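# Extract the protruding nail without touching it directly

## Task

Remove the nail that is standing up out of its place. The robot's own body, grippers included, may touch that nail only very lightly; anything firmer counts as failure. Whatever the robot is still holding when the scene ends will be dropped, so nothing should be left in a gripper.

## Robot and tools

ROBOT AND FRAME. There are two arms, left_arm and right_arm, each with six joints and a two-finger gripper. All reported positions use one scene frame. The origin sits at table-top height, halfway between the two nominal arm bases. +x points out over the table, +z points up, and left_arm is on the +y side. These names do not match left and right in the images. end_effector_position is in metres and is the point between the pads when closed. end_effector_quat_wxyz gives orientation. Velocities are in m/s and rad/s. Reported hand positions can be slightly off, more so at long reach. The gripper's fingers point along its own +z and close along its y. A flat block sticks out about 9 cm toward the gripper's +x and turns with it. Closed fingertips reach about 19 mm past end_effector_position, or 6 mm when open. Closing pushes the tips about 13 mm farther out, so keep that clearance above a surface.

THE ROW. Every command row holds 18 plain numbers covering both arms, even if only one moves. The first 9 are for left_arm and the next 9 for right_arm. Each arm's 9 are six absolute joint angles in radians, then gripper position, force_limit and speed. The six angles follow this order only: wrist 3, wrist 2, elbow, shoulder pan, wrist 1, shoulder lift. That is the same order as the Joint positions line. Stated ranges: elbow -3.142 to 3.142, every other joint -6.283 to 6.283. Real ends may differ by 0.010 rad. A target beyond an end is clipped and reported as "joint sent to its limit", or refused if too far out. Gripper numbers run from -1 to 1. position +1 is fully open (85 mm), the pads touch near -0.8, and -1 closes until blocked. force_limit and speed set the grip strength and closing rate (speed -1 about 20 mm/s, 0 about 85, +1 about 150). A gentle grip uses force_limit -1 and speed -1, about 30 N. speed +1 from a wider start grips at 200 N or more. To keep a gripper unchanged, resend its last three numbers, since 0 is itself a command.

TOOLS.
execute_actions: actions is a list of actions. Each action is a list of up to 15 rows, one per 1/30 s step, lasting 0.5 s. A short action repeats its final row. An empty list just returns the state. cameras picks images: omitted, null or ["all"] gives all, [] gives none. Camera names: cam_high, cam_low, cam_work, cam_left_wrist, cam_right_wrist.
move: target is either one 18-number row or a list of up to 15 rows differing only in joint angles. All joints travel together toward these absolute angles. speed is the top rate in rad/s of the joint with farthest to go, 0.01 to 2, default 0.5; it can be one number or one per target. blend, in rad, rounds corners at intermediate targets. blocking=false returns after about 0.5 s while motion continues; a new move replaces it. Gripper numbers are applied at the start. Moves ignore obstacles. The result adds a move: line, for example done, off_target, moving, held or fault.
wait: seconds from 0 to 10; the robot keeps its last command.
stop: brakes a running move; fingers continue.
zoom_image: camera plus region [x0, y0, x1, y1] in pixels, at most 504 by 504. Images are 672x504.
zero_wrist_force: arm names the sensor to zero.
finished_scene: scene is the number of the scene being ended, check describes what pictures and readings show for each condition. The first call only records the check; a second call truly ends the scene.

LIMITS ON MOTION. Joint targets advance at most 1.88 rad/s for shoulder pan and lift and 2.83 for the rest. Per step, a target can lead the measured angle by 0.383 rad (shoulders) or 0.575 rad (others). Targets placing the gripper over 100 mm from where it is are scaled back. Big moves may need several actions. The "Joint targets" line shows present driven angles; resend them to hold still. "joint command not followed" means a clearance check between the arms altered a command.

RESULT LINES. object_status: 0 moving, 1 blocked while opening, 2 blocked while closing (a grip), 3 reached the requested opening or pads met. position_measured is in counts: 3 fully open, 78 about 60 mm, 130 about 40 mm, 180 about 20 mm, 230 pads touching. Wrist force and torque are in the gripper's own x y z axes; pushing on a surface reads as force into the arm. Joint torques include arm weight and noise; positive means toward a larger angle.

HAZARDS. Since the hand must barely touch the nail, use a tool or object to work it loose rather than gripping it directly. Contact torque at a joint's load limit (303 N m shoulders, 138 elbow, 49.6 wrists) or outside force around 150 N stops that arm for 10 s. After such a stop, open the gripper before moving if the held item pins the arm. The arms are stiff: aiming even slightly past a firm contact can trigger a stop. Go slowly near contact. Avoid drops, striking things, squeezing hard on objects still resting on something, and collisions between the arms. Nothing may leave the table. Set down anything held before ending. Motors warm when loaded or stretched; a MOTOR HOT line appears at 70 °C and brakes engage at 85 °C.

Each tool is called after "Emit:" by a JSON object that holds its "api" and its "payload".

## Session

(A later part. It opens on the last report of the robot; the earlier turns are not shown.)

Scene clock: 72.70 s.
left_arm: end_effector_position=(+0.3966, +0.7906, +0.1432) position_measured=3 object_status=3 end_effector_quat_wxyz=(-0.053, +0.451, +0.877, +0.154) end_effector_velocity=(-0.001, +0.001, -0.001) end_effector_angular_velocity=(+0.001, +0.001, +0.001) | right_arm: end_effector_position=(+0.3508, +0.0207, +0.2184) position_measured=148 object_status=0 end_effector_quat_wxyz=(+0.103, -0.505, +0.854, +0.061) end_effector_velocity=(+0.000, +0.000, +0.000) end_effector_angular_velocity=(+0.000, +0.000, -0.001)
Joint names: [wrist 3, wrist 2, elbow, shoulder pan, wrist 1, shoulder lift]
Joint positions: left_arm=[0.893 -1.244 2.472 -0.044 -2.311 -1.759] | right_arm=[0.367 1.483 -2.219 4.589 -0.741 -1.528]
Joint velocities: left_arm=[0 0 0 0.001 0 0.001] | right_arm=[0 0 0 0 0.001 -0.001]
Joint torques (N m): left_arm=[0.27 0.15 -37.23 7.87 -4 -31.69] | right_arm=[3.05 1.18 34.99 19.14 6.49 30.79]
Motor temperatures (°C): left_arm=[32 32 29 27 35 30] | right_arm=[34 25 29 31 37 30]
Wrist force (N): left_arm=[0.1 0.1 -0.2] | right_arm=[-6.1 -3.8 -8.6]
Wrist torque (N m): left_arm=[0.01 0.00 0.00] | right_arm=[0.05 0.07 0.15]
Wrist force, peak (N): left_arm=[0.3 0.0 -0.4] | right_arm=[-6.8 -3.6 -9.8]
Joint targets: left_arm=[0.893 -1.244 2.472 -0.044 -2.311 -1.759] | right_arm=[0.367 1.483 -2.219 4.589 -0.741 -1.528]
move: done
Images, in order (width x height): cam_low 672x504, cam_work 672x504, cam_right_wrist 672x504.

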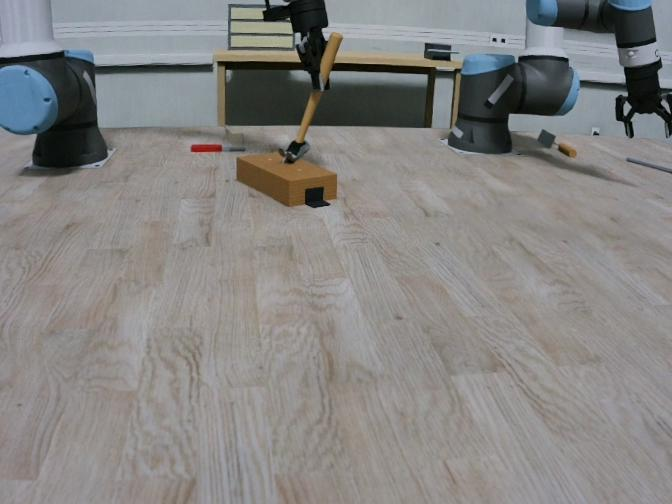

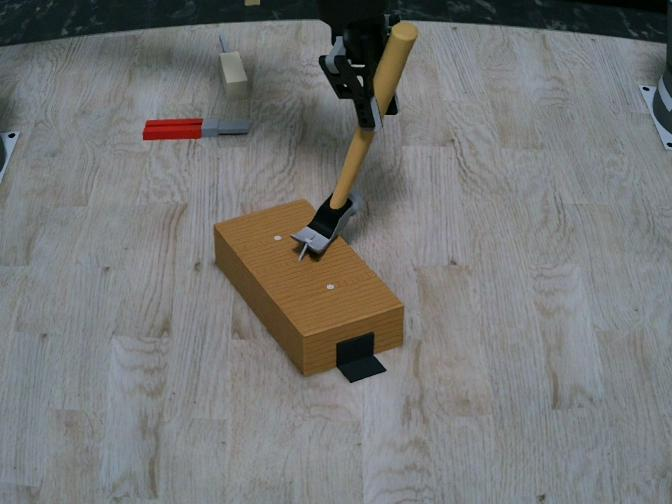

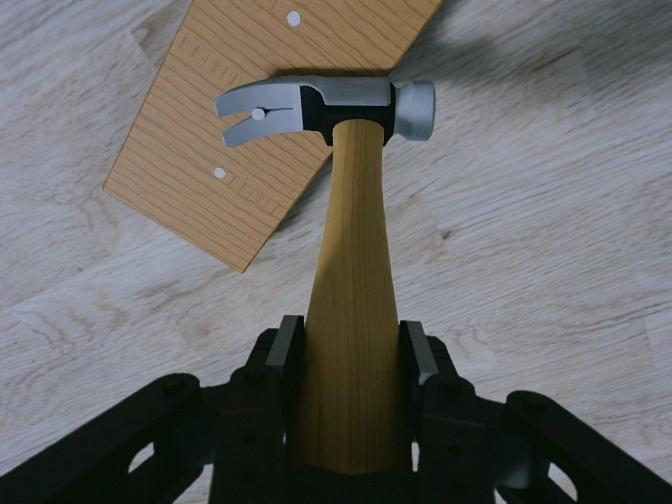

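Emit:
{"api": "move", "payload": {"target": [0.893,-1.244,2.472,-0.044,-2.311,-1.759,1,1,1,0.3672,1.4830,-2.2192,4.5889,-0.7414,-1.5278,0.4,1,-0.3], "cameras": []}}

Emit:
{"api": "move", "payload": {"target": [0.893,-1.244,2.472,-0.044,-2.311,-1.759,1,1,1,0.3665,1.4832,-2.2170,4.5881,-0.7181,-1.5533,0.4,1,-0.3], "speed": 0.08, "cameras": []}}

Emit:
{"api": "move", "payload": {"target": [0.893,-1.244,2.472,-0.044,-2.311,-1.759,1,1,1,0.3665,1.4832,-2.2170,4.5881,-0.7181,-1.5533,-1,1,-0.2], "cameras": ["cam_work","cam_low","cam_right_wrist"]}}

Emit:
{"api": "zoom_image", "payload": {"camera": "cam_low", "region": [220, 10, 380, 200]}}

Scene clock: 74.13 s.
left_arm: end_effector_position=(+0.3966, +0.7906, +0.1432) position_measured=3 object_status=3 end_effector_quat_wxyz=(-0.053, +0.451, +0.877, +0.154) end_effector_velocity=(+0.000, +0.000, +0.000) end_effector_angular_velocity=(+0.000, -0.001, +0.000) | right_arm: end_effector_position=(+0.3507, +0.0207, +0.2184) position_measured=78 object_status=0 end_effector_quat_wxyz=(+0.103, -0.505, +0.854, +0.061) end_effector_velocity=(-0.001, +0.001, +0.000) end_effector_angular_velocity=(+0.001, +0.000, +0.002)
Joint names: [wrist 3, wrist 2, elbow, shoulder pan, wrist 1, shoulder lift]
Joint positions: left_arm=[0.893 -1.244 2.472 -0.044 -2.311 -1.759] | right_arm=[0.367 1.483 -2.219 4.589 -0.741 -1.528]
Joint velocities: left_arm=[0 0 -0.001 0 0 0] | right_arm=[0 0 0 0.002 0 0.001]
Joint torques (N m): left_arm=[0.27 0.79 -35.44 7.68 -3.69 -31.98] | right_arm=[2.94 -1.45 38.76 20.25 1.64 30.03]
Motor temperatures (°C): left_arm=[32 32 29 27 35 30] | right_arm=[34 25 29 31 37 30]
Wrist force (N): left_arm=[0.4 -0.3 -0.2] | right_arm=[-2.0 0.5 -1.5]
Wrist torque (N m): left_arm=[-0.05 -0.07 0.00] | right_arm=[0.00 0.04 0.13]
Wrist force, peak (N): left_arm=[0.4 -0.3 -0.2] | right_arm=[-6.5 -3.9 -9.0]
Joint targets: left_arm=[0.893 -1.244 2.472 -0.044 -2.311 -1.759] | right_arm=[0.367 1.483 -2.219 4.589 -0.741 -1.528]
move: done
No camera images: "cameras" was empty.

Scene clock: 74.93 s.
left_arm: end_effector_position=(+0.3966, +0.7906, +0.1432) position_measured=3 object_status=3 end_effector_quat_wxyz=(-0.053, +0.451, +0.877, +0.154) end_effector_velocity=(+0.000, +0.000, +0.000) end_effector_angular_velocity=(+0.001, +0.001, +0.001) | right_arm: end_effector_position=(+0.3522, +0.0283, +0.2081) position_measured=78 object_status=3 end_effector_quat_wxyz=(+0.103, -0.505, +0.855, +0.061) end_effector_velocity=(+0.000, +0.001, -0.001) end_effector_angular_velocity=(-0.001, +0.000, +0.001)
Joint names: [wrist 3, wrist 2, elbow, shoulder pan, wrist 1, shoulder lift]
Joint positions: left_arm=[0.893 -1.244 2.472 -0.044 -2.311 -1.759] | right_arm=[0.367 1.483 -2.217 4.588 -0.718 -1.553]
Joint velocities: left_arm=[0 0 0 0 0 0.001] | right_arm=[0 0 0 0.001 0.002 -0.003]
Joint torques (N m): left_arm=[-0.06 0.63 -37.92 8.83 -4.44 -34.33] | right_arm=[-3.06 2.97 44.71 -17.2 9.27 32.04]
Motor temperatures (°C): left_arm=[32 32 29 27 35 30] | right_arm=[34 25 29 31 37 30]
Wrist force (N): left_arm=[0.1 0.0 -0.2] | right_arm=[-2.0 1.0 -0.7]
Wrist torque (N m): left_arm=[0.00 -0.01 0.00] | right_arm=[0.09 0.06 0.13]
Wrist force, peak (N): left_arm=[-0.1 -0.3 -0.4] | right_arm=[-2.3 1.3 -1.4]
Joint targets: left_arm=[0.893 -1.244 2.472 -0.044 -2.311 -1.759] | right_arm=[0.367 1.483 -2.217 4.588 -0.718 -1.553]
move: done
No camera images: "cameras" was empty.

Scene clock: 75.60 s.
left_arm: end_effector_position=(+0.3966, +0.7906, +0.1432) position_measured=3 object_status=3 end_effector_quat_wxyz=(-0.053, +0.451, +0.877, +0.154) end_effector_velocity=(+0.000, +0.000, -0.001) end_effector_angular_velocity=(+0.000, +0.002, -0.001) | right_arm: end_effector_position=(+0.3522, +0.0284, +0.2081) position_measured=150 object_status=0 end_effector_quat_wxyz=(+0.103, -0.505, +0.855, +0.061) end_effector_velocity=(+0.001, +0.000, +0.000) end_effector_angular_velocity=(+0.000, +0.000, -0.002)
Joint names: [wrist 3, wrist 2, elbow, shoulder pan, wrist 1, shoulder lift]
Joint positions: left_arm=[0.893 -1.244 2.472 -0.044 -2.311 -1.759] | right_arm=[0.366 1.483 -2.217 4.588 -0.718 -1.553]
Joint velocities: left_arm=[0 0 -0.001 -0.001 0 0.003] | right_arm=[0.001 0 0 -0.001 0 0]
Joint torques (N m): left_arm=[0.26 0.7 -36.33 9.01 -3.56 -30.94] | right_arm=[-2.93 3.22 36.85 -14.9 6.67 32.08]
Motor temperatures (°C): left_arm=[32 32 29 27 35 30] | right_arm=[34 25 29 31 37 30]
Wrist force (N): left_arm=[0.3 -0.1 -0.3] | right_arm=[-5.0 0.1 -5.8]
Wrist torque (N m): left_arm=[-0.01 -0.04 0.00] | right_arm=[0.17 0.10 0.08]
Wrist force, peak (N): left_arm=[0.0 -0.3 -0.6] | right_arm=[-5.4 0.2 -6.1]
Joint targets: left_arm=[0.893 -1.244 2.472 -0.044 -2.311 -1.759] | right_arm=[0.367 1.483 -2.217 4.588 -0.718 -1.553]
move: done
Images, in order (width x height): cam_low 672x504, cam_work 672x504, cam_right_wrist 672x504.

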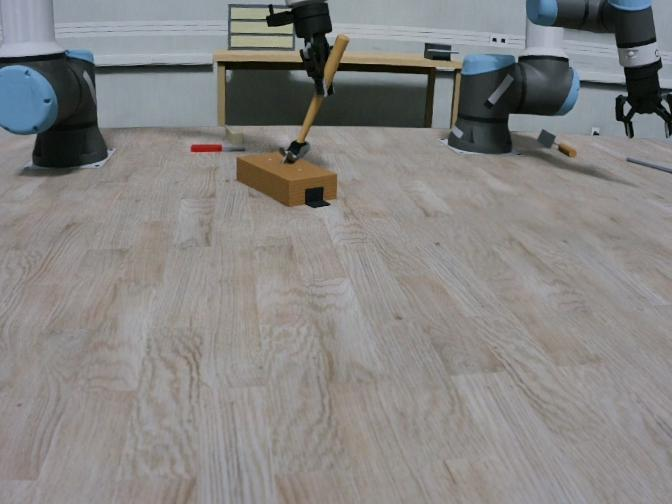

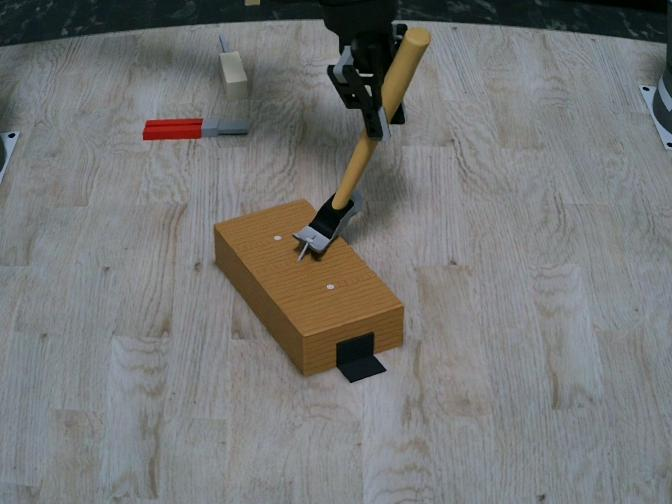

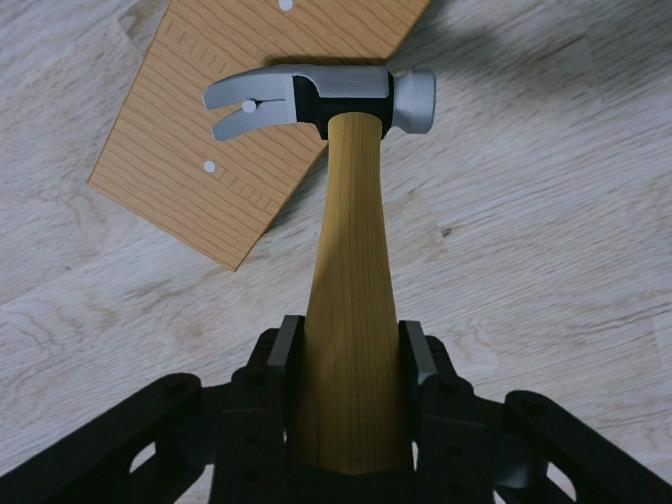

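Scaled by 2.653 from the camera's 672x504 image, which has a finer 960x720 frame.

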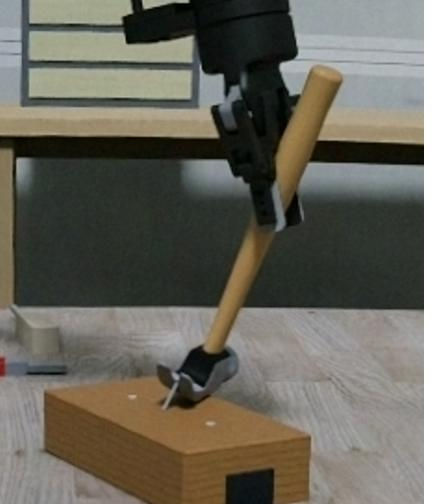

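Emit:
{"api": "move", "payload": {"target": [0.893,-1.244,2.472,-0.044,-2.311,-1.759,1,1,1,0.3665,1.4832,-2.1752,4.5881,-0.8046,-1.5086,-1,1,-0.2], "speed": 0.06, "cameras": ["cam_low","cam_right_wrist","cam_work"]}}

Emit:
{"api": "zoom_image", "payload": {"camera": "cam_low", "region": [220, 10, 380, 200]}}

Scene clock: 77.77 s.
left_arm: end_effector_position=(+0.3966, +0.7906, +0.1432) position_measured=3 object_status=3 end_effector_quat_wxyz=(-0.053, +0.451, +0.877, +0.154) end_effector_velocity=(+0.000, +0.000, +0.000) end_effector_angular_velocity=(+0.001, +0.001, -0.001) | right_arm: end_effector_position=(+0.3522, +0.0283, +0.2481) position_measured=150 object_status=2 end_effector_quat_wxyz=(+0.103, -0.505, +0.855, +0.061) end_effector_velocity=(+0.000, +0.000, +0.001) end_effector_angular_velocity=(+0.000, +0.000, +0.000)
Joint names: [wrist 3, wrist 2, elbow, shoulder pan, wrist 1, shoulder lift]
Joint positions: left_arm=[0.893 -1.244 2.472 -0.044 -2.311 -1.759] | right_arm=[0.366 1.483 -2.175 4.588 -0.804 -1.509]
Joint velocities: left_arm=[0 0.001 0 0 0 0] | right_arm=[0.001 0 0.001 0.001 -0.002 0.001]
Joint torques (N m): left_arm=[-0.29 0.61 -37.59 8.61 -3.83 -34.66] | right_arm=[-2.49 0.99 49.39 -1.21 1.91 57.62]
Motor temperatures (°C): left_arm=[32 32 29 27 35 30] | right_arm=[34 25 29 31 37 30]
Wrist force (N): left_arm=[-0.1 -0.1 -0.3] | right_arm=[-1.4 0.9 3.4]
Wrist torque (N m): left_arm=[-0.02 0.02 -0.01] | right_arm=[0.08 -0.12 0.19]
Wrist force, peak (N): left_arm=[0.5 0.1 -0.3] | right_arm=[-5.2 0.0 -5.6]
Joint targets: left_arm=[0.893 -1.244 2.472 -0.044 -2.311 -1.759] | right_arm=[0.367 1.483 -2.175 4.588 -0.805 -1.509]
move: done
Images, in order (width x height): cam_low 672x504, cam_work 672x504, cam_right_wrist 672x504.

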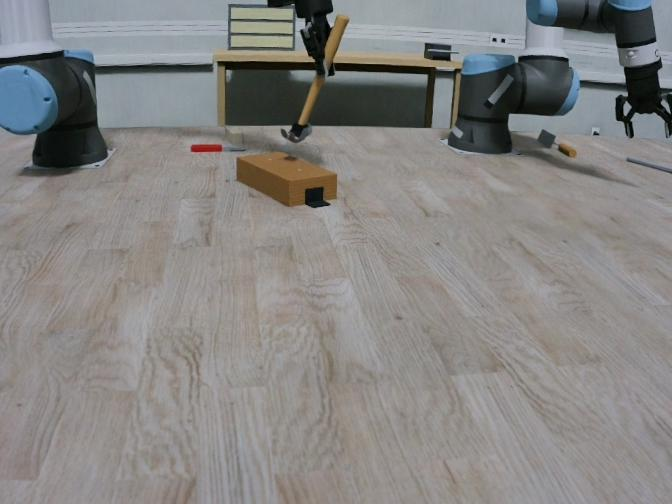

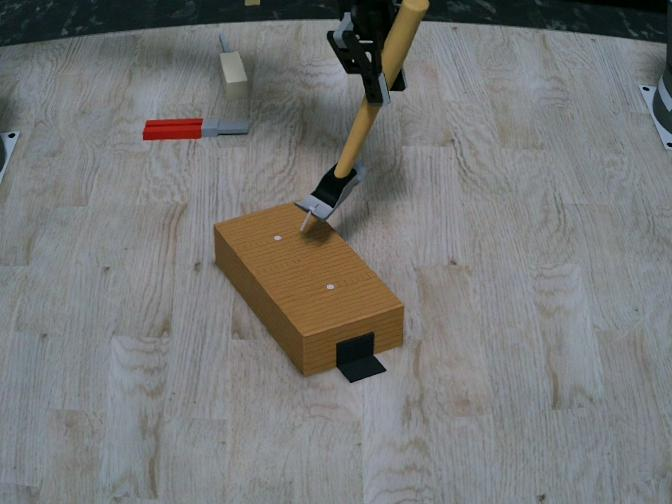

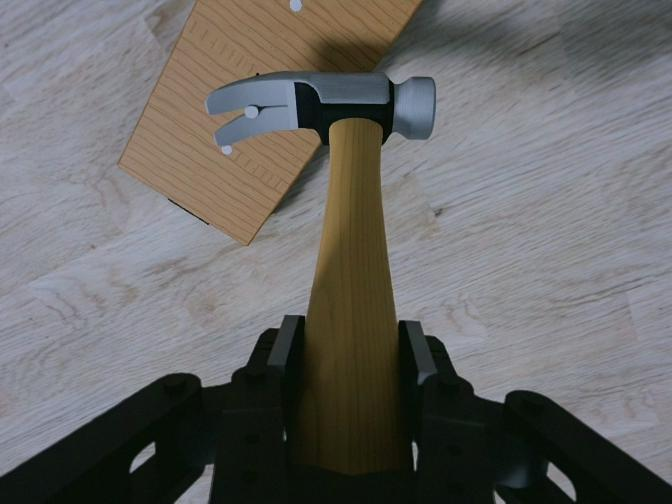

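Scaled by 2.653 from the camera's 672x504 image, which has a finer 960x720 frame.

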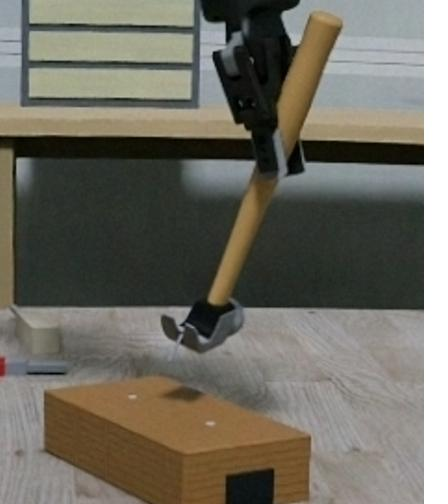

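Emit:
{"api": "move", "payload": {"target": [[0.893,-1.244,2.472,-0.044,-2.311,-1.759,1,1,1,0.3730,1.4817,-2.0853,4.5947,-0.9862,-1.4174,-1,1,-0.2],[0.893,-1.244,2.472,-0.044,-2.311,-1.759,1,1,1,0,1.571,-2.3003,4.7686,-0.8059,-1.0828,-1,1,-0.2]], "speed": 0.25, "cameras": ["cam_high","cam_right_wrist"]}}

Emit:
{"api": "move", "payload": {"target": [0.893,-1.244,2.472,-0.044,-2.311,-1.759,1,1,1,-1.548,0.577,-1.3776,4.7369,-1.249,-2.086,-1,1,-0.2], "speed": 0.4}}

Scene clock: 81.30 s.
left_arm: end_effector_position=(+0.3966, +0.7906, +0.1432) position_measured=3 object_status=3 end_effector_quat_wxyz=(-0.053, +0.451, +0.877, +0.154) end_effector_velocity=(+0.001, +0.000, +0.000) end_effector_angular_velocity=(+0.000, -0.001, +0.000) | right_arm: end_effector_position=(+0.2213, -0.0507, +0.3992) position_measured=150 object_status=2 end_effector_quat_wxyz=(-0.178, +0.701, -0.664, -0.188) end_effector_velocity=(-0.001, +0.000, -0.001) end_effector_angular_velocity=(+0.000, -0.001, +0.004)
Joint names: [wrist 3, wrist 2, elbow, shoulder pan, wrist 1, shoulder lift]
Joint positions: left_arm=[0.893 -1.244 2.472 -0.044 -2.311 -1.759] | right_arm=[0 1.571 -2.3 4.769 -0.806 -1.083]
Joint velocities: left_arm=[0 0 -0.001 0 0 0] | right_arm=[-0.002 0 -0.001 0.002 0.001 0]
Joint torques (N m): left_arm=[0.25 0.72 -37.23 9.89 -4.59 -32.01] | right_arm=[-3.22 4.03 42.08 19.97 10.98 26.29]
Motor temperatures (°C): left_arm=[32 32 29 27 35 30] | right_arm=[34 25 29 31 37 30]
Wrist force (N): left_arm=[0.0 0.0 -0.2] | right_arm=[-1.1 1.1 3.2]
Wrist torque (N m): left_arm=[0.00 0.01 0.00] | right_arm=[0.19 0.13 0.15]
Wrist force, peak (N): left_arm=[0.2 0.4 -0.5] | right_arm=[-0.7 0.7 5.6]
Joint targets: left_arm=[0.893 -1.244 2.472 -0.044 -2.311 -1.759] | right_arm=[0.000 1.571 -2.300 4.769 -0.806 -1.083]
move: done
Images, in order (width x height): cam_high 672x504, cam_right_wrist 672x504.

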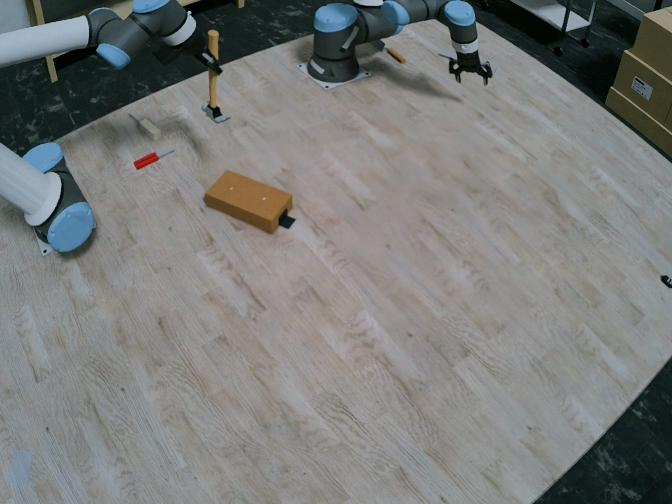

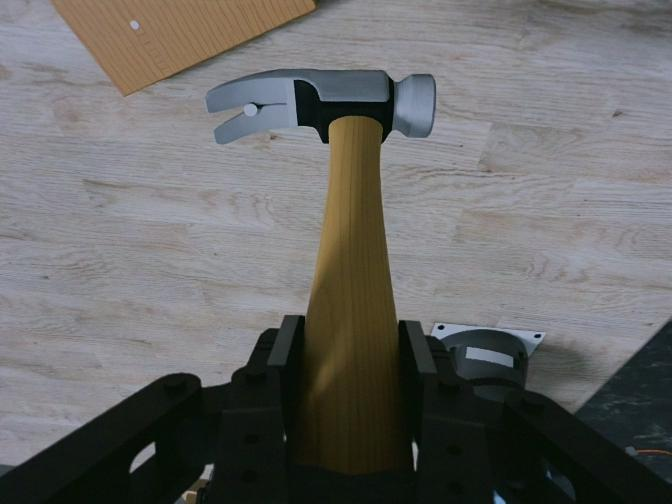

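Scene clock: 85.70 s.
left_arm: end_effector_position=(+0.3966, +0.7906, +0.1432) position_measured=3 object_status=3 end_effector_quat_wxyz=(-0.053, +0.451, +0.877, +0.154) end_effector_velocity=(+0.000, +0.000, +0.001) end_effector_angular_velocity=(+0.000, -0.001, -0.001) | right_arm: end_effector_position=(+0.4655, +0.4001, +0.3781) position_measured=150 object_status=2 end_effector_quat_wxyz=(-0.011, +0.879, +0.000, +0.477) end_effector_velocity=(-0.001, +0.001, -0.001) end_effector_angular_velocity=(-0.002, -0.001, +0.002)
Joint names: [wrist 3, wrist 2, elbow, shoulder pan, wrist 1, shoulder lift]
Joint positions: left_arm=[0.893 -1.244 2.472 -0.044 -2.311 -1.759] | right_arm=[-1.548 0.577 -1.378 4.737 -1.249 -2.086]
Joint velocities: left_arm=[0 0 0 -0.001 0 -0.001] | right_arm=[-0.002 -0.001 0.001 0.002 0 -0.002]
Joint torques (N m): left_arm=[0.21 0.74 -36.58 9.99 -4.29 -30.14] | right_arm=[-3.34 -6.9 53.37 -17.91 1.71 88.9]
Motor temperatures (°C): left_arm=[32 32 29 27 35 30] | right_arm=[33 25 29 31 37 30]
Wrist force (N): left_arm=[0.1 0.0 -0.2] | right_arm=[-3.5 0.8 3.4]
Wrist torque (N m): left_arm=[0.00 -0.01 0.00] | right_arm=[0.22 -0.60 0.10]
Wrist force, peak (N): left_arm=[0.5 0.0 -0.5] | right_arm=[-4.4 -1.1 4.3]
Joint targets: left_arm=[0.893 -1.244 2.472 -0.044 -2.311 -1.759] | right_arm=[-1.548 0.577 -1.378 4.737 -1.249 -2.086]
move: done

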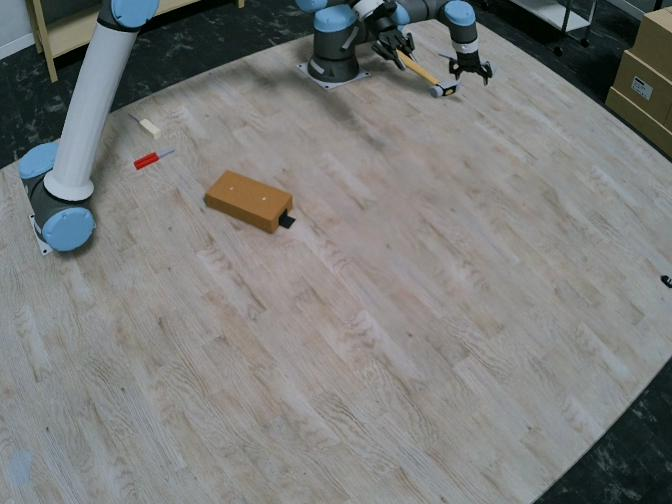

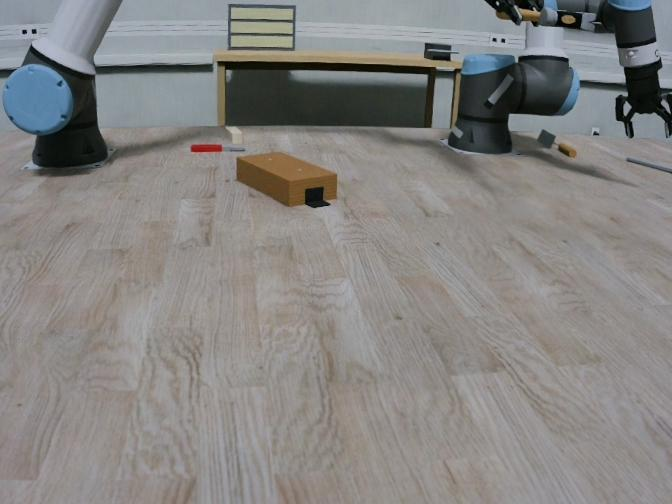

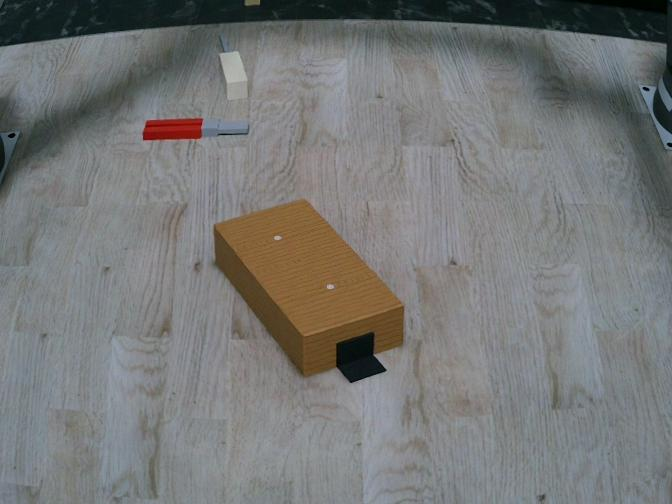

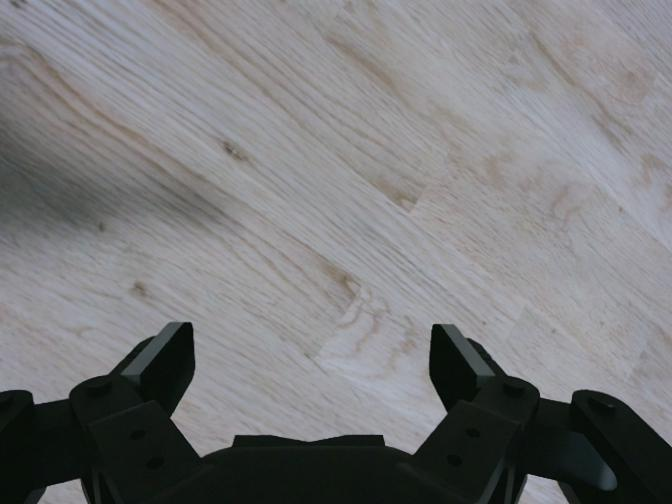

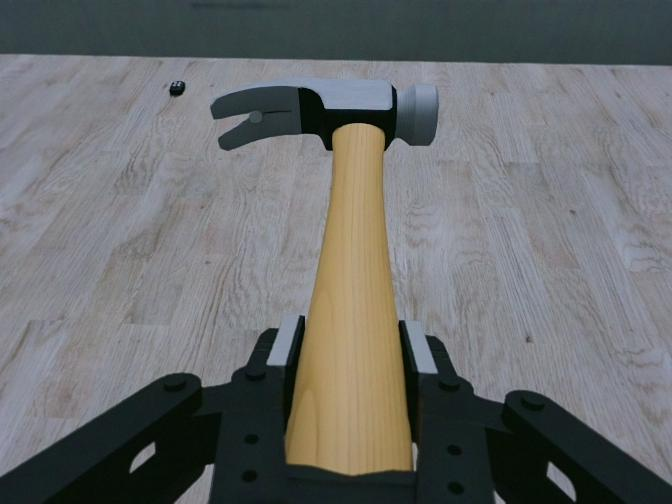

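Emit:
{"api": "move", "payload": {"target": [[0.893,-1.244,2.472,-0.044,-2.311,-1.759,1,1,1,-1.548,0.577,-1.5544,4.7369,-0.7984,-2.3592,-1,1,-0.2]], "speed": 0.25, "cameras": ["cam_high","cam_low"]}}

Emit:
{"api": "move", "payload": {"target": [0.893,-1.244,2.472,-0.044,-2.311,-1.759,1,1,1,-1.548,0.577,-1.5553,4.7369,-0.7743,-2.3824,-1,1,-0.2], "speed": 0.03, "cameras": ["cam_low","cam_right_wrist"]}}

Emit:
{"api": "zoom_image", "payload": {"camera": "cam_low", "region": [400, 60, 620, 230]}}

Scene clock: 90.80 s.
left_arm: end_effector_position=(+0.3966, +0.7906, +0.1432) position_measured=3 object_status=3 end_effector_quat_wxyz=(-0.053, +0.451, +0.877, +0.154) end_effector_velocity=(+0.000, +0.000, +0.000) end_effector_angular_velocity=(+0.000, -0.001, +0.001) | right_arm: end_effector_position=(+0.4655, +0.4003, +0.0592) position_measured=150 object_status=2 end_effector_quat_wxyz=(-0.011, +0.879, +0.000, +0.477) end_effector_velocity=(+0.001, -0.001, -0.001) end_effector_angular_velocity=(+0.000, +0.000, -0.001)
Joint names: [wrist 3, wrist 2, elbow, shoulder pan, wrist 1, shoulder lift]
Joint positions: left_arm=[0.893 -1.244 2.472 -0.044 -2.311 -1.759] | right_arm=[-1.548 0.577 -1.554 4.737 -0.798 -2.359]
Joint velocities: left_arm=[0 0 -0.001 0.001 0 0] | right_arm=[0 0 -0.001 -0.001 0.002 -0.001]
Joint torques (N m): left_arm=[0.17 0.65 -38.62 9.9 -4.49 -29.65] | right_arm=[-2.89 -4.67 29.44 -5.5 9.49 97.29]
Motor temperatures (°C): left_arm=[32 32 29 27 35 30] | right_arm=[33 25 29 31 37 29]
Wrist force (N): left_arm=[0.4 -0.1 -0.2] | right_arm=[-3.8 0.2 3.7]
Wrist torque (N m): left_arm=[-0.01 -0.06 0.00] | right_arm=[0.10 -0.56 0.07]
Wrist force, peak (N): left_arm=[0.2 0.2 -0.6] | right_arm=[-6.2 1.0 5.3]
Joint targets: left_arm=[0.893 -1.244 2.472 -0.044 -2.311 -1.759] | right_arm=[-1.548 0.577 -1.554 4.737 -0.798 -2.359]
move: done
Images, in order (width x height): cam_high 672x504, cam_low 672x504.

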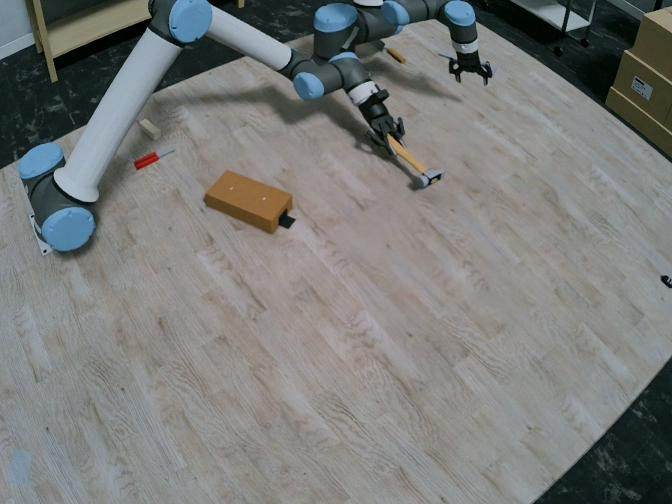

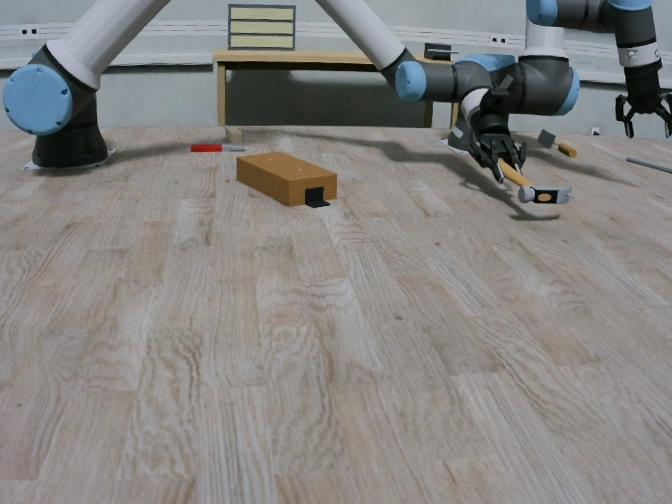

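Scene clock: 91.90 s.
left_arm: end_effector_position=(+0.3966, +0.7906, +0.1432) position_measured=3 object_status=3 end_effector_quat_wxyz=(-0.053, +0.451, +0.877, +0.154) end_effector_velocity=(+0.000, +0.000, +0.000) end_effector_angular_velocity=(+0.000, +0.000, +0.000) | right_arm: end_effector_position=(+0.4655, +0.4004, +0.0392) position_measured=150 object_status=2 end_effector_quat_wxyz=(-0.011, +0.879, +0.000, +0.477) end_effector_velocity=(-0.002, +0.001, +0.000) end_effector_angular_velocity=(+0.001, +0.000, +0.002)
Joint names: [wrist 3, wrist 2, elbow, shoulder pan, wrist 1, shoulder lift]
Joint positions: left_arm=[0.893 -1.244 2.472 -0.044 -2.311 -1.759] | right_arm=[-1.548 0.577 -1.555 4.737 -0.774 -2.382]
Joint velocities: left_arm=[0 0 -0.001 0 0 0.001] | right_arm=[0 0 0 0.003 0.002 -0.001]
Joint torques (N m): left_arm=[-0.02 0.63 -39.11 7.54 -4.17 -32.53] | right_arm=[-2.9 -3.9 29.61 -3.12 9.6 100.57]
Motor temperatures (°C): left_arm=[32 32 29 27 35 30] | right_arm=[33 25 29 31 37 29]
Wrist force (N): left_arm=[0.3 0.1 -0.1] | right_arm=[-3.2 0.7 3.8]
Wrist torque (N m): left_arm=[0.01 -0.04 0.00] | right_arm=[0.18 -0.63 0.06]
Wrist force, peak (N): left_arm=[0.4 -0.2 -0.2] | right_arm=[-3.8 0.6 4.1]
Joint targets: left_arm=[0.893 -1.244 2.472 -0.044 -2.311 -1.759] | right_arm=[-1.548 0.577 -1.555 4.737 -0.774 -2.382]
move: done
Images, in order (width x height): cam_low 672x504, cam_right_wrist 672x504.

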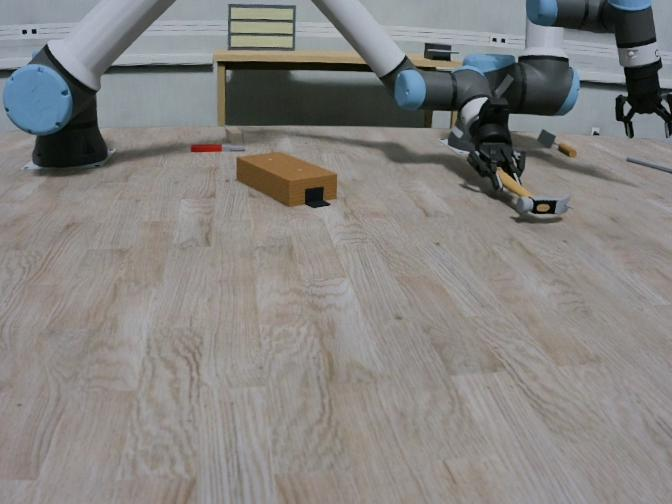

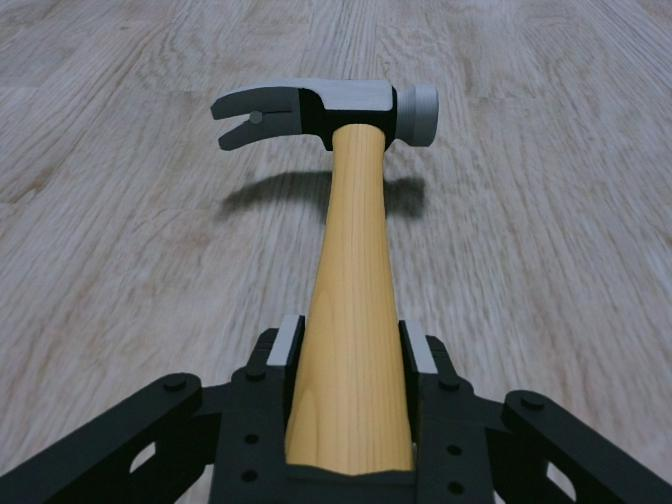

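Scaled by 2.291 from the camera's 672x504 image, which has a finer 960x720 frame.

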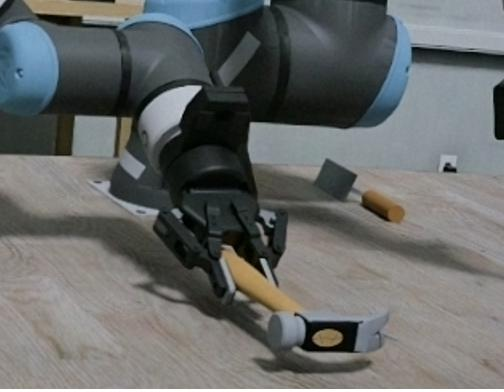

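Emit:
{"api": "move", "payload": {"target": [0.893,-1.244,2.472,-0.044,-2.311,-1.759,1,1,1,-1.548,0.577,-1.5555,4.7369,-0.7683,-2.3882,-1,1,-0.2], "speed": 0.02, "cameras": []}}

Emit:
{"api": "move", "payload": {"target": [0.893,-1.244,2.472,-0.044,-2.311,-1.759,1,1,1,-1.548,0.577,-1.5558,4.7369,-0.76,-2.3963,-1,1,-0.2], "speed": 0.02, "cameras": ["cam_low","cam_right_wrist"]}}

Emit:
{"api": "zoom_image", "payload": {"camera": "cam_low", "region": [400, 60, 620, 230]}}

Scene clock: 93.00 s.
left_arm: end_effector_position=(+0.3966, +0.7906, +0.1432) position_measured=3 object_status=3 end_effector_quat_wxyz=(-0.053, +0.451, +0.877, +0.154) end_effector_velocity=(-0.001, +0.001, +0.001) end_effector_angular_velocity=(+0.000, -0.001, +0.000) | right_arm: end_effector_position=(+0.4655, +0.4004, +0.0343) position_measured=150 object_status=2 end_effector_quat_wxyz=(-0.011, +0.879, +0.000, +0.477) end_effector_velocity=(+0.001, +0.000, -0.002) end_effector_angular_velocity=(-0.001, +0.000, -0.001)
Joint names: [wrist 3, wrist 2, elbow, shoulder pan, wrist 1, shoulder lift]
Joint positions: left_arm=[0.893 -1.244 2.472 -0.044 -2.311 -1.759] | right_arm=[-1.548 0.577 -1.556 4.737 -0.768 -2.388]
Joint velocities: left_arm=[0.001 0 0.001 0.001 0 -0.002] | right_arm=[0 0 0 -0.001 0.002 -0.002]
Joint torques (N m): left_arm=[-0.18 0.73 -37.77 7.45 -4.5 -32.25] | right_arm=[-3.05 -3.21 29.34 -1.3 9.25 96.87]
Motor temperatures (°C): left_arm=[32 32 29 27 35 30] | right_arm=[33 25 29 31 37 29]
Wrist force (N): left_arm=[0.3 -0.3 -0.1] | right_arm=[-3.5 0.7 3.5]
Wrist torque (N m): left_arm=[-0.05 -0.04 0.00] | right_arm=[0.19 -0.60 0.06]
Wrist force, peak (N): left_arm=[0.1 0.3 -0.5] | right_arm=[-3.8 0.7 3.9]
Joint targets: left_arm=[0.893 -1.244 2.472 -0.044 -2.311 -1.759] | right_arm=[-1.548 0.577 -1.555 4.737 -0.768 -2.388]
move: done
No camera images: "cameras" was empty.

Scene clock: 93.70 s.
left_arm: end_effector_position=(+0.3966, +0.7906, +0.1432) position_measured=3 object_status=3 end_effector_quat_wxyz=(-0.053, +0.451, +0.877, +0.154) end_effector_velocity=(+0.001, +0.000, +0.000) end_effector_angular_velocity=(+0.001, +0.000, -0.001) | right_arm: end_effector_position=(+0.4655, +0.4003, +0.0273) position_measured=150 object_status=2 end_effector_quat_wxyz=(-0.011, +0.879, +0.000, +0.477) end_effector_velocity=(+0.000, +0.000, -0.001) end_effector_angular_velocity=(+0.002, +0.000, +0.000)
Joint names: [wrist 3, wrist 2, elbow, shoulder pan, wrist 1, shoulder lift]
Joint positions: left_arm=[0.893 -1.244 2.472 -0.044 -2.311 -1.759] | right_arm=[-1.548 0.577 -1.556 4.737 -0.76 -2.396]
Joint velocities: left_arm=[0 0 -0.001 0 0 0.001] | right_arm=[0 0 0 0 0.002 -0.001]
Joint torques (N m): left_arm=[-0.07 0.65 -38 10.47 -4.5 -32.3] | right_arm=[-2.79 -2.37 29.38 1.75 9.4 100.99]
Motor temperatures (°C): left_arm=[32 32 29 27 35 30] | right_arm=[33 25 29 31 37 29]
Wrist force (N): left_arm=[0.0 -0.1 -0.4] | right_arm=[-3.6 0.6 3.6]
Wrist torque (N m): left_arm=[-0.01 0.01 0.00] | right_arm=[0.17 -0.59 0.06]
Wrist force, peak (N): left_arm=[0.3 -0.1 -0.5] | right_arm=[-3.9 0.5 4.0]
Joint targets: left_arm=[0.893 -1.244 2.472 -0.044 -2.311 -1.759] | right_arm=[-1.548 0.577 -1.556 4.737 -0.760 -2.396]
move: done
Images, in order (width x height): cam_low 672x504, cam_right_wrist 672x504.

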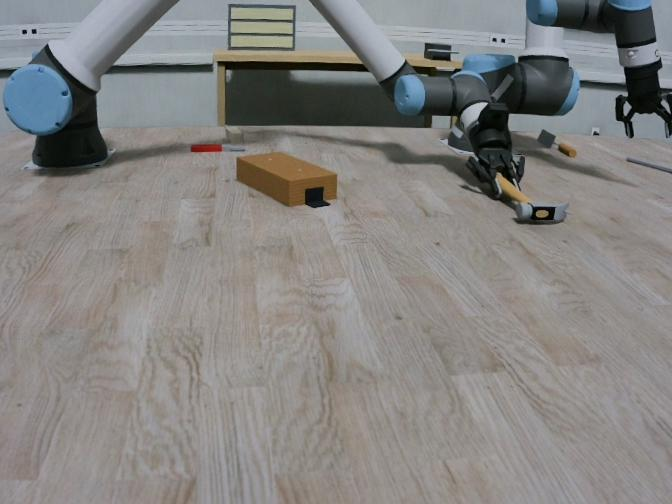

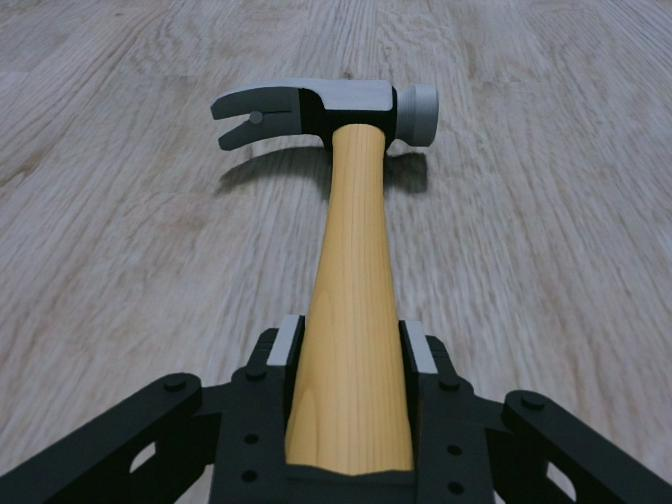

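Scaled by 2.291 from the camera's 672x504 image, which has a finer 960x720 frame.

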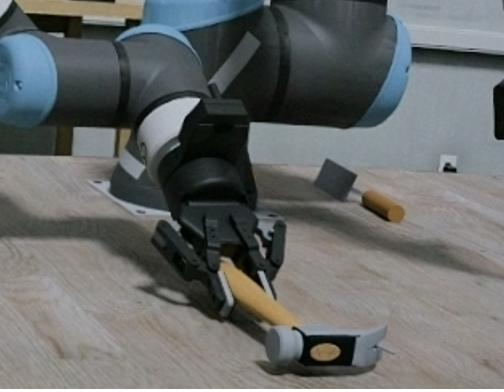

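Emit:
{"api": "move", "payload": {"target": [0.893,-1.244,2.472,-0.044,-2.311,-1.759,1,1,1,-1.548,0.577,-1.5559,4.7369,-0.756,-2.4003,-1,1,-0.2], "speed": 0.02, "cameras": []}}

Emit:
{"api": "move", "payload": {"target": [0.893,-1.244,2.472,-0.044,-2.311,-1.759,1,1,1,-1.548,0.577,-1.5559,4.7369,-0.756,-2.4003,0.9,1,-1], "cameras": ["cam_low","cam_right_wrist"]}}

Emit:
{"api": "zoom_image", "payload": {"camera": "cam_low", "region": [400, 60, 620, 230]}}

Scene clock: 94.83 s.
left_arm: end_effector_position=(+0.3966, +0.7906, +0.1432) position_measured=3 object_status=3 end_effector_quat_wxyz=(-0.053, +0.451, +0.877, +0.154) end_effector_velocity=(+0.000, +0.000, -0.001) end_effector_angular_velocity=(+0.000, +0.001, +0.000) | right_arm: end_effector_position=(+0.4655, +0.4003, +0.0238) position_measured=150 object_status=2 end_effector_quat_wxyz=(-0.011, +0.879, +0.000, +0.477) end_effector_velocity=(+0.000, +0.000, -0.001) end_effector_angular_velocity=(-0.001, +0.000, +0.000)
Joint names: [wrist 3, wrist 2, elbow, shoulder pan, wrist 1, shoulder lift]
Joint positions: left_arm=[0.893 -1.244 2.472 -0.044 -2.311 -1.759] | right_arm=[-1.548 0.577 -1.556 4.737 -0.756 -2.4]
Joint velocities: left_arm=[0 0 0 0 0 0.001] | right_arm=[0 0 0 0 0 -0.001]
Joint torques (N m): left_arm=[-0.21 0.65 -38.4 6.2 -4.79 -30.65] | right_arm=[-2.76 -1.62 29.48 2.84 9.5 100.67]
Motor temperatures (°C): left_arm=[32 32 29 27 35 30] | right_arm=[33 25 29 31 37 29]
Wrist force (N): left_arm=[0.1 -0.1 -0.1] | right_arm=[-3.5 0.7 4.0]
Wrist torque (N m): left_arm=[-0.01 -0.01 -0.01] | right_arm=[0.19 -0.59 0.06]
Wrist force, peak (N): left_arm=[0.2 -0.1 -0.4] | right_arm=[-3.8 0.7 3.9]
Joint targets: left_arm=[0.893 -1.244 2.472 -0.044 -2.311 -1.759] | right_arm=[-1.548 0.577 -1.556 4.737 -0.756 -2.400]
move: done
No camera images: "cameras" was empty.

Scene clock: 97.63 s.
left_arm: end_effector_position=(+0.3966, +0.7906, +0.1432) position_measured=3 object_status=3 end_effector_quat_wxyz=(-0.053, +0.451, +0.877, +0.154) end_effector_velocity=(+0.000, +0.000, +0.000) end_effector_angular_velocity=(+0.001, +0.001, -0.001) | right_arm: end_effector_position=(+0.4655, +0.4003, +0.0238) position_measured=16 object_status=0 end_effector_quat_wxyz=(-0.011, +0.879, +0.000, +0.477) end_effector_velocity=(+0.000, +0.000, +0.001) end_effector_angular_velocity=(+0.000, +0.000, +0.000)
Joint names: [wrist 3, wrist 2, elbow, shoulder pan, wrist 1, shoulder lift]
Joint positions: left_arm=[0.893 -1.244 2.472 -0.044 -2.311 -1.759] | right_arm=[-1.548 0.577 -1.556 4.737 -0.756 -2.4]
Joint velocities: left_arm=[0 0.001 0 -0.001 0 0.001] | right_arm=[0 0 0 0 0 0.001]
Joint torques (N m): left_arm=[0.05 0.34 -39.86 9.47 -4.87 -29.55] | right_arm=[-2.82 0.6 33.07 9.46 1.32 94.99]
Motor temperatures (°C): left_arm=[32 32 29 27 35 30] | right_arm=[33 25 29 31 37 29]
Wrist force (N): left_arm=[-0.1 0.0 0.0] | right_arm=[1.0 0.4 1.1]
Wrist torque (N m): left_arm=[0.00 0.02 0.00] | right_arm=[0.16 0.02 0.06]
Wrist force, peak (N): left_arm=[0.0 -0.4 -0.6] | right_arm=[-3.7 0.5 3.6]
Joint targets: left_arm=[0.893 -1.244 2.472 -0.044 -2.311 -1.759] | right_arm=[-1.548 0.577 -1.556 4.737 -0.756 -2.400]
move: done
Images, in order (width x height): cam_low 672x504, cam_right_wrist 672x504.

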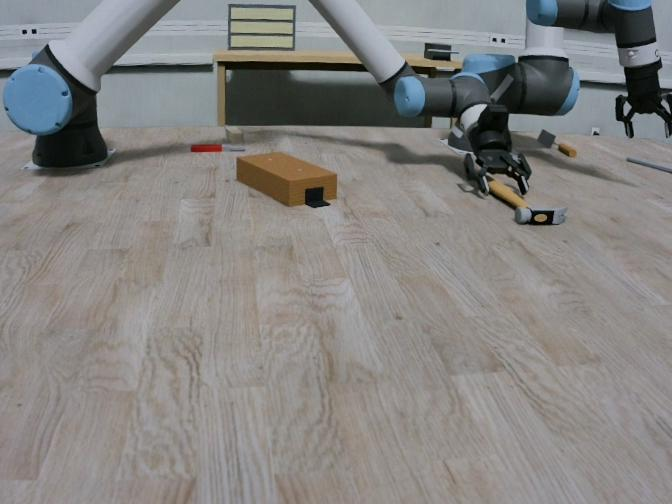

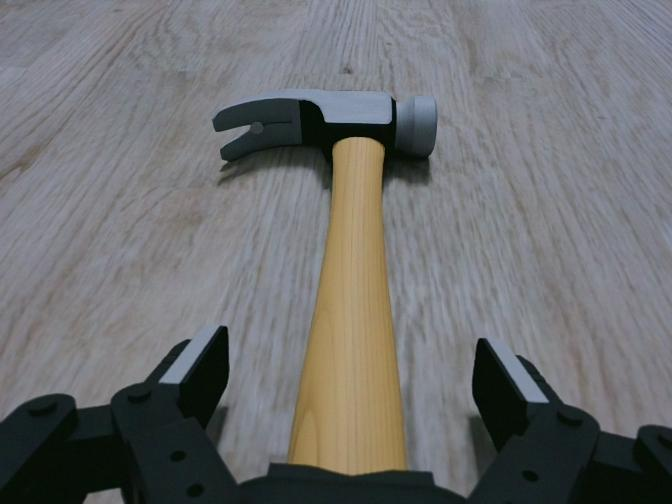

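Scaled by 2.291 from the camera's 672x504 image, which has a finer 960x720 frame.

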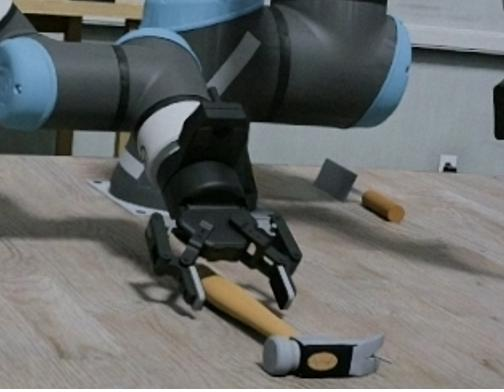

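Emit:
{"api": "move", "payload": {"target": [[0.893,-1.244,2.472,-0.044,-2.311,-1.759,1,1,1,-1.548,0.577,-1.5544,4.7369,-0.7984,-2.3592,0.9,1,-1],[0.893,-1.244,2.472,-0.044,-2.311,-1.759,1,1,1,-1.548,0.577,-1.3776,4.7369,-1.249,-2.086,0.9,1,-1]], "speed": [0.06,0.25]}}

Scene clock: 101.03 s.
left_arm: end_effector_position=(+0.3966, +0.7906, +0.1432) position_measured=3 object_status=3 end_effector_quat_wxyz=(-0.053, +0.451, +0.877, +0.154) end_effector_velocity=(-0.001, +0.000, +0.000) end_effector_angular_velocity=(-0.001, +0.000, +0.001) | right_arm: end_effector_position=(+0.4655, +0.4002, +0.3780) position_measured=16 object_status=3 end_effector_quat_wxyz=(-0.011, +0.879, +0.000, +0.477) end_effector_velocity=(-0.001, +0.000, +0.001) end_effector_angular_velocity=(+0.000, +0.000, +0.001)
Joint names: [wrist 3, wrist 2, elbow, shoulder pan, wrist 1, shoulder lift]
Joint positions: left_arm=[0.893 -1.244 2.472 -0.044 -2.311 -1.759] | right_arm=[-1.548 0.577 -1.378 4.737 -1.249 -2.086]
Joint velocities: left_arm=[0 -0.001 0.001 0.001 0 0] | right_arm=[0 0 0.001 0.001 -0.001 0.001]
Joint torques (N m): left_arm=[0.11 1.17 -38.47 8.66 -5.16 -31.43] | right_arm=[-2.74 1.17 50.53 17.37 0.69 109.78]
Motor temperatures (°C): left_arm=[32 32 29 27 35 30] | right_arm=[33 25 29 31 37 29]
Wrist force (N): left_arm=[0.2 -0.1 -0.1] | right_arm=[0.6 0.7 0.5]
Wrist torque (N m): left_arm=[-0.01 -0.02 0.00] | right_arm=[0.22 0.08 0.10]
Wrist force, peak (N): left_arm=[0.5 0.0 -0.3] | right_arm=[2.7 0.6 -0.9]
Joint targets: left_arm=[0.893 -1.244 2.472 -0.044 -2.311 -1.759] | right_arm=[-1.548 0.577 -1.378 4.737 -1.249 -2.086]
move: done

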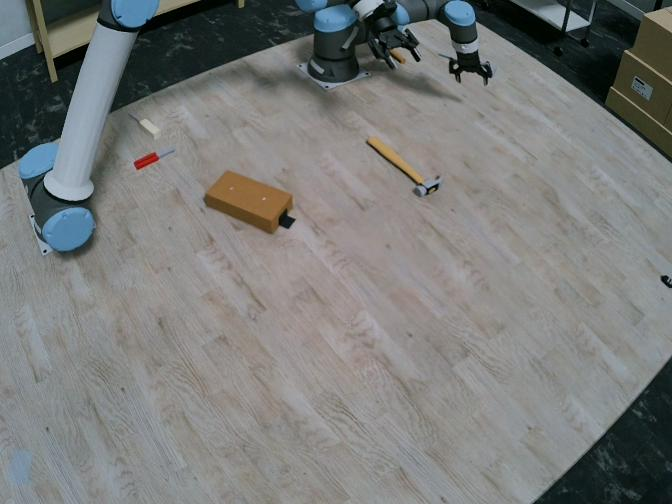

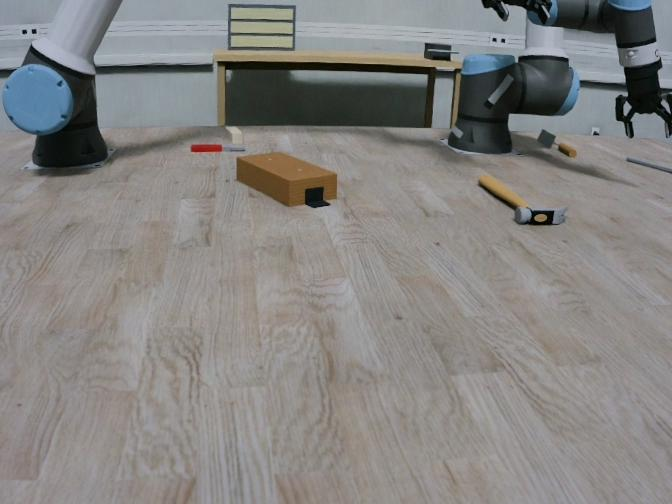

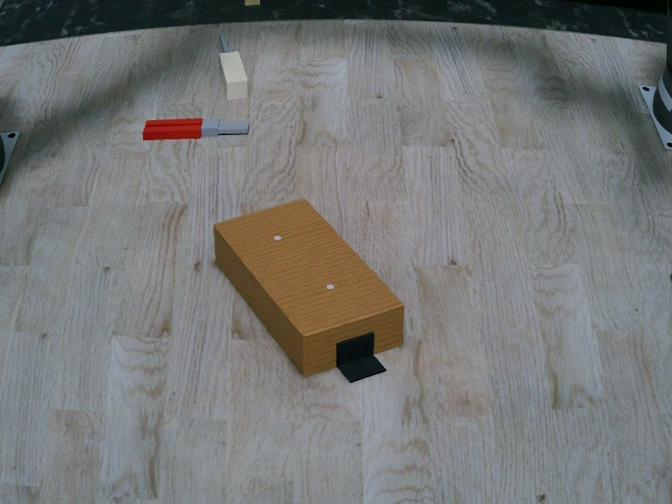

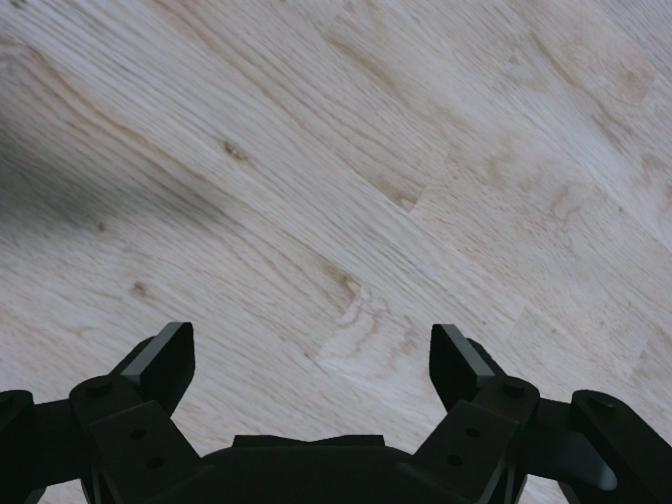

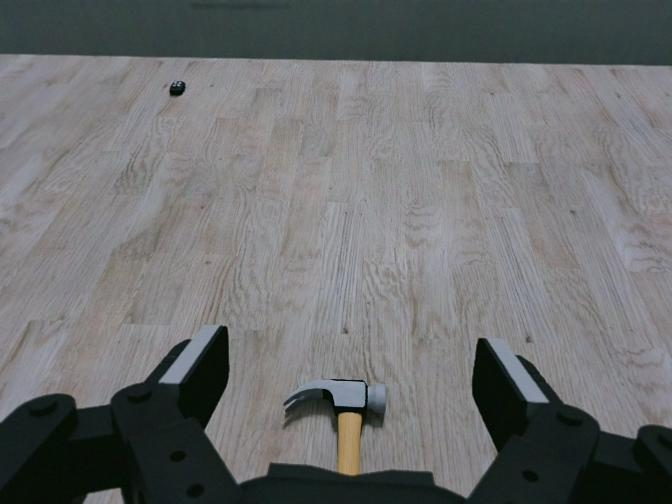

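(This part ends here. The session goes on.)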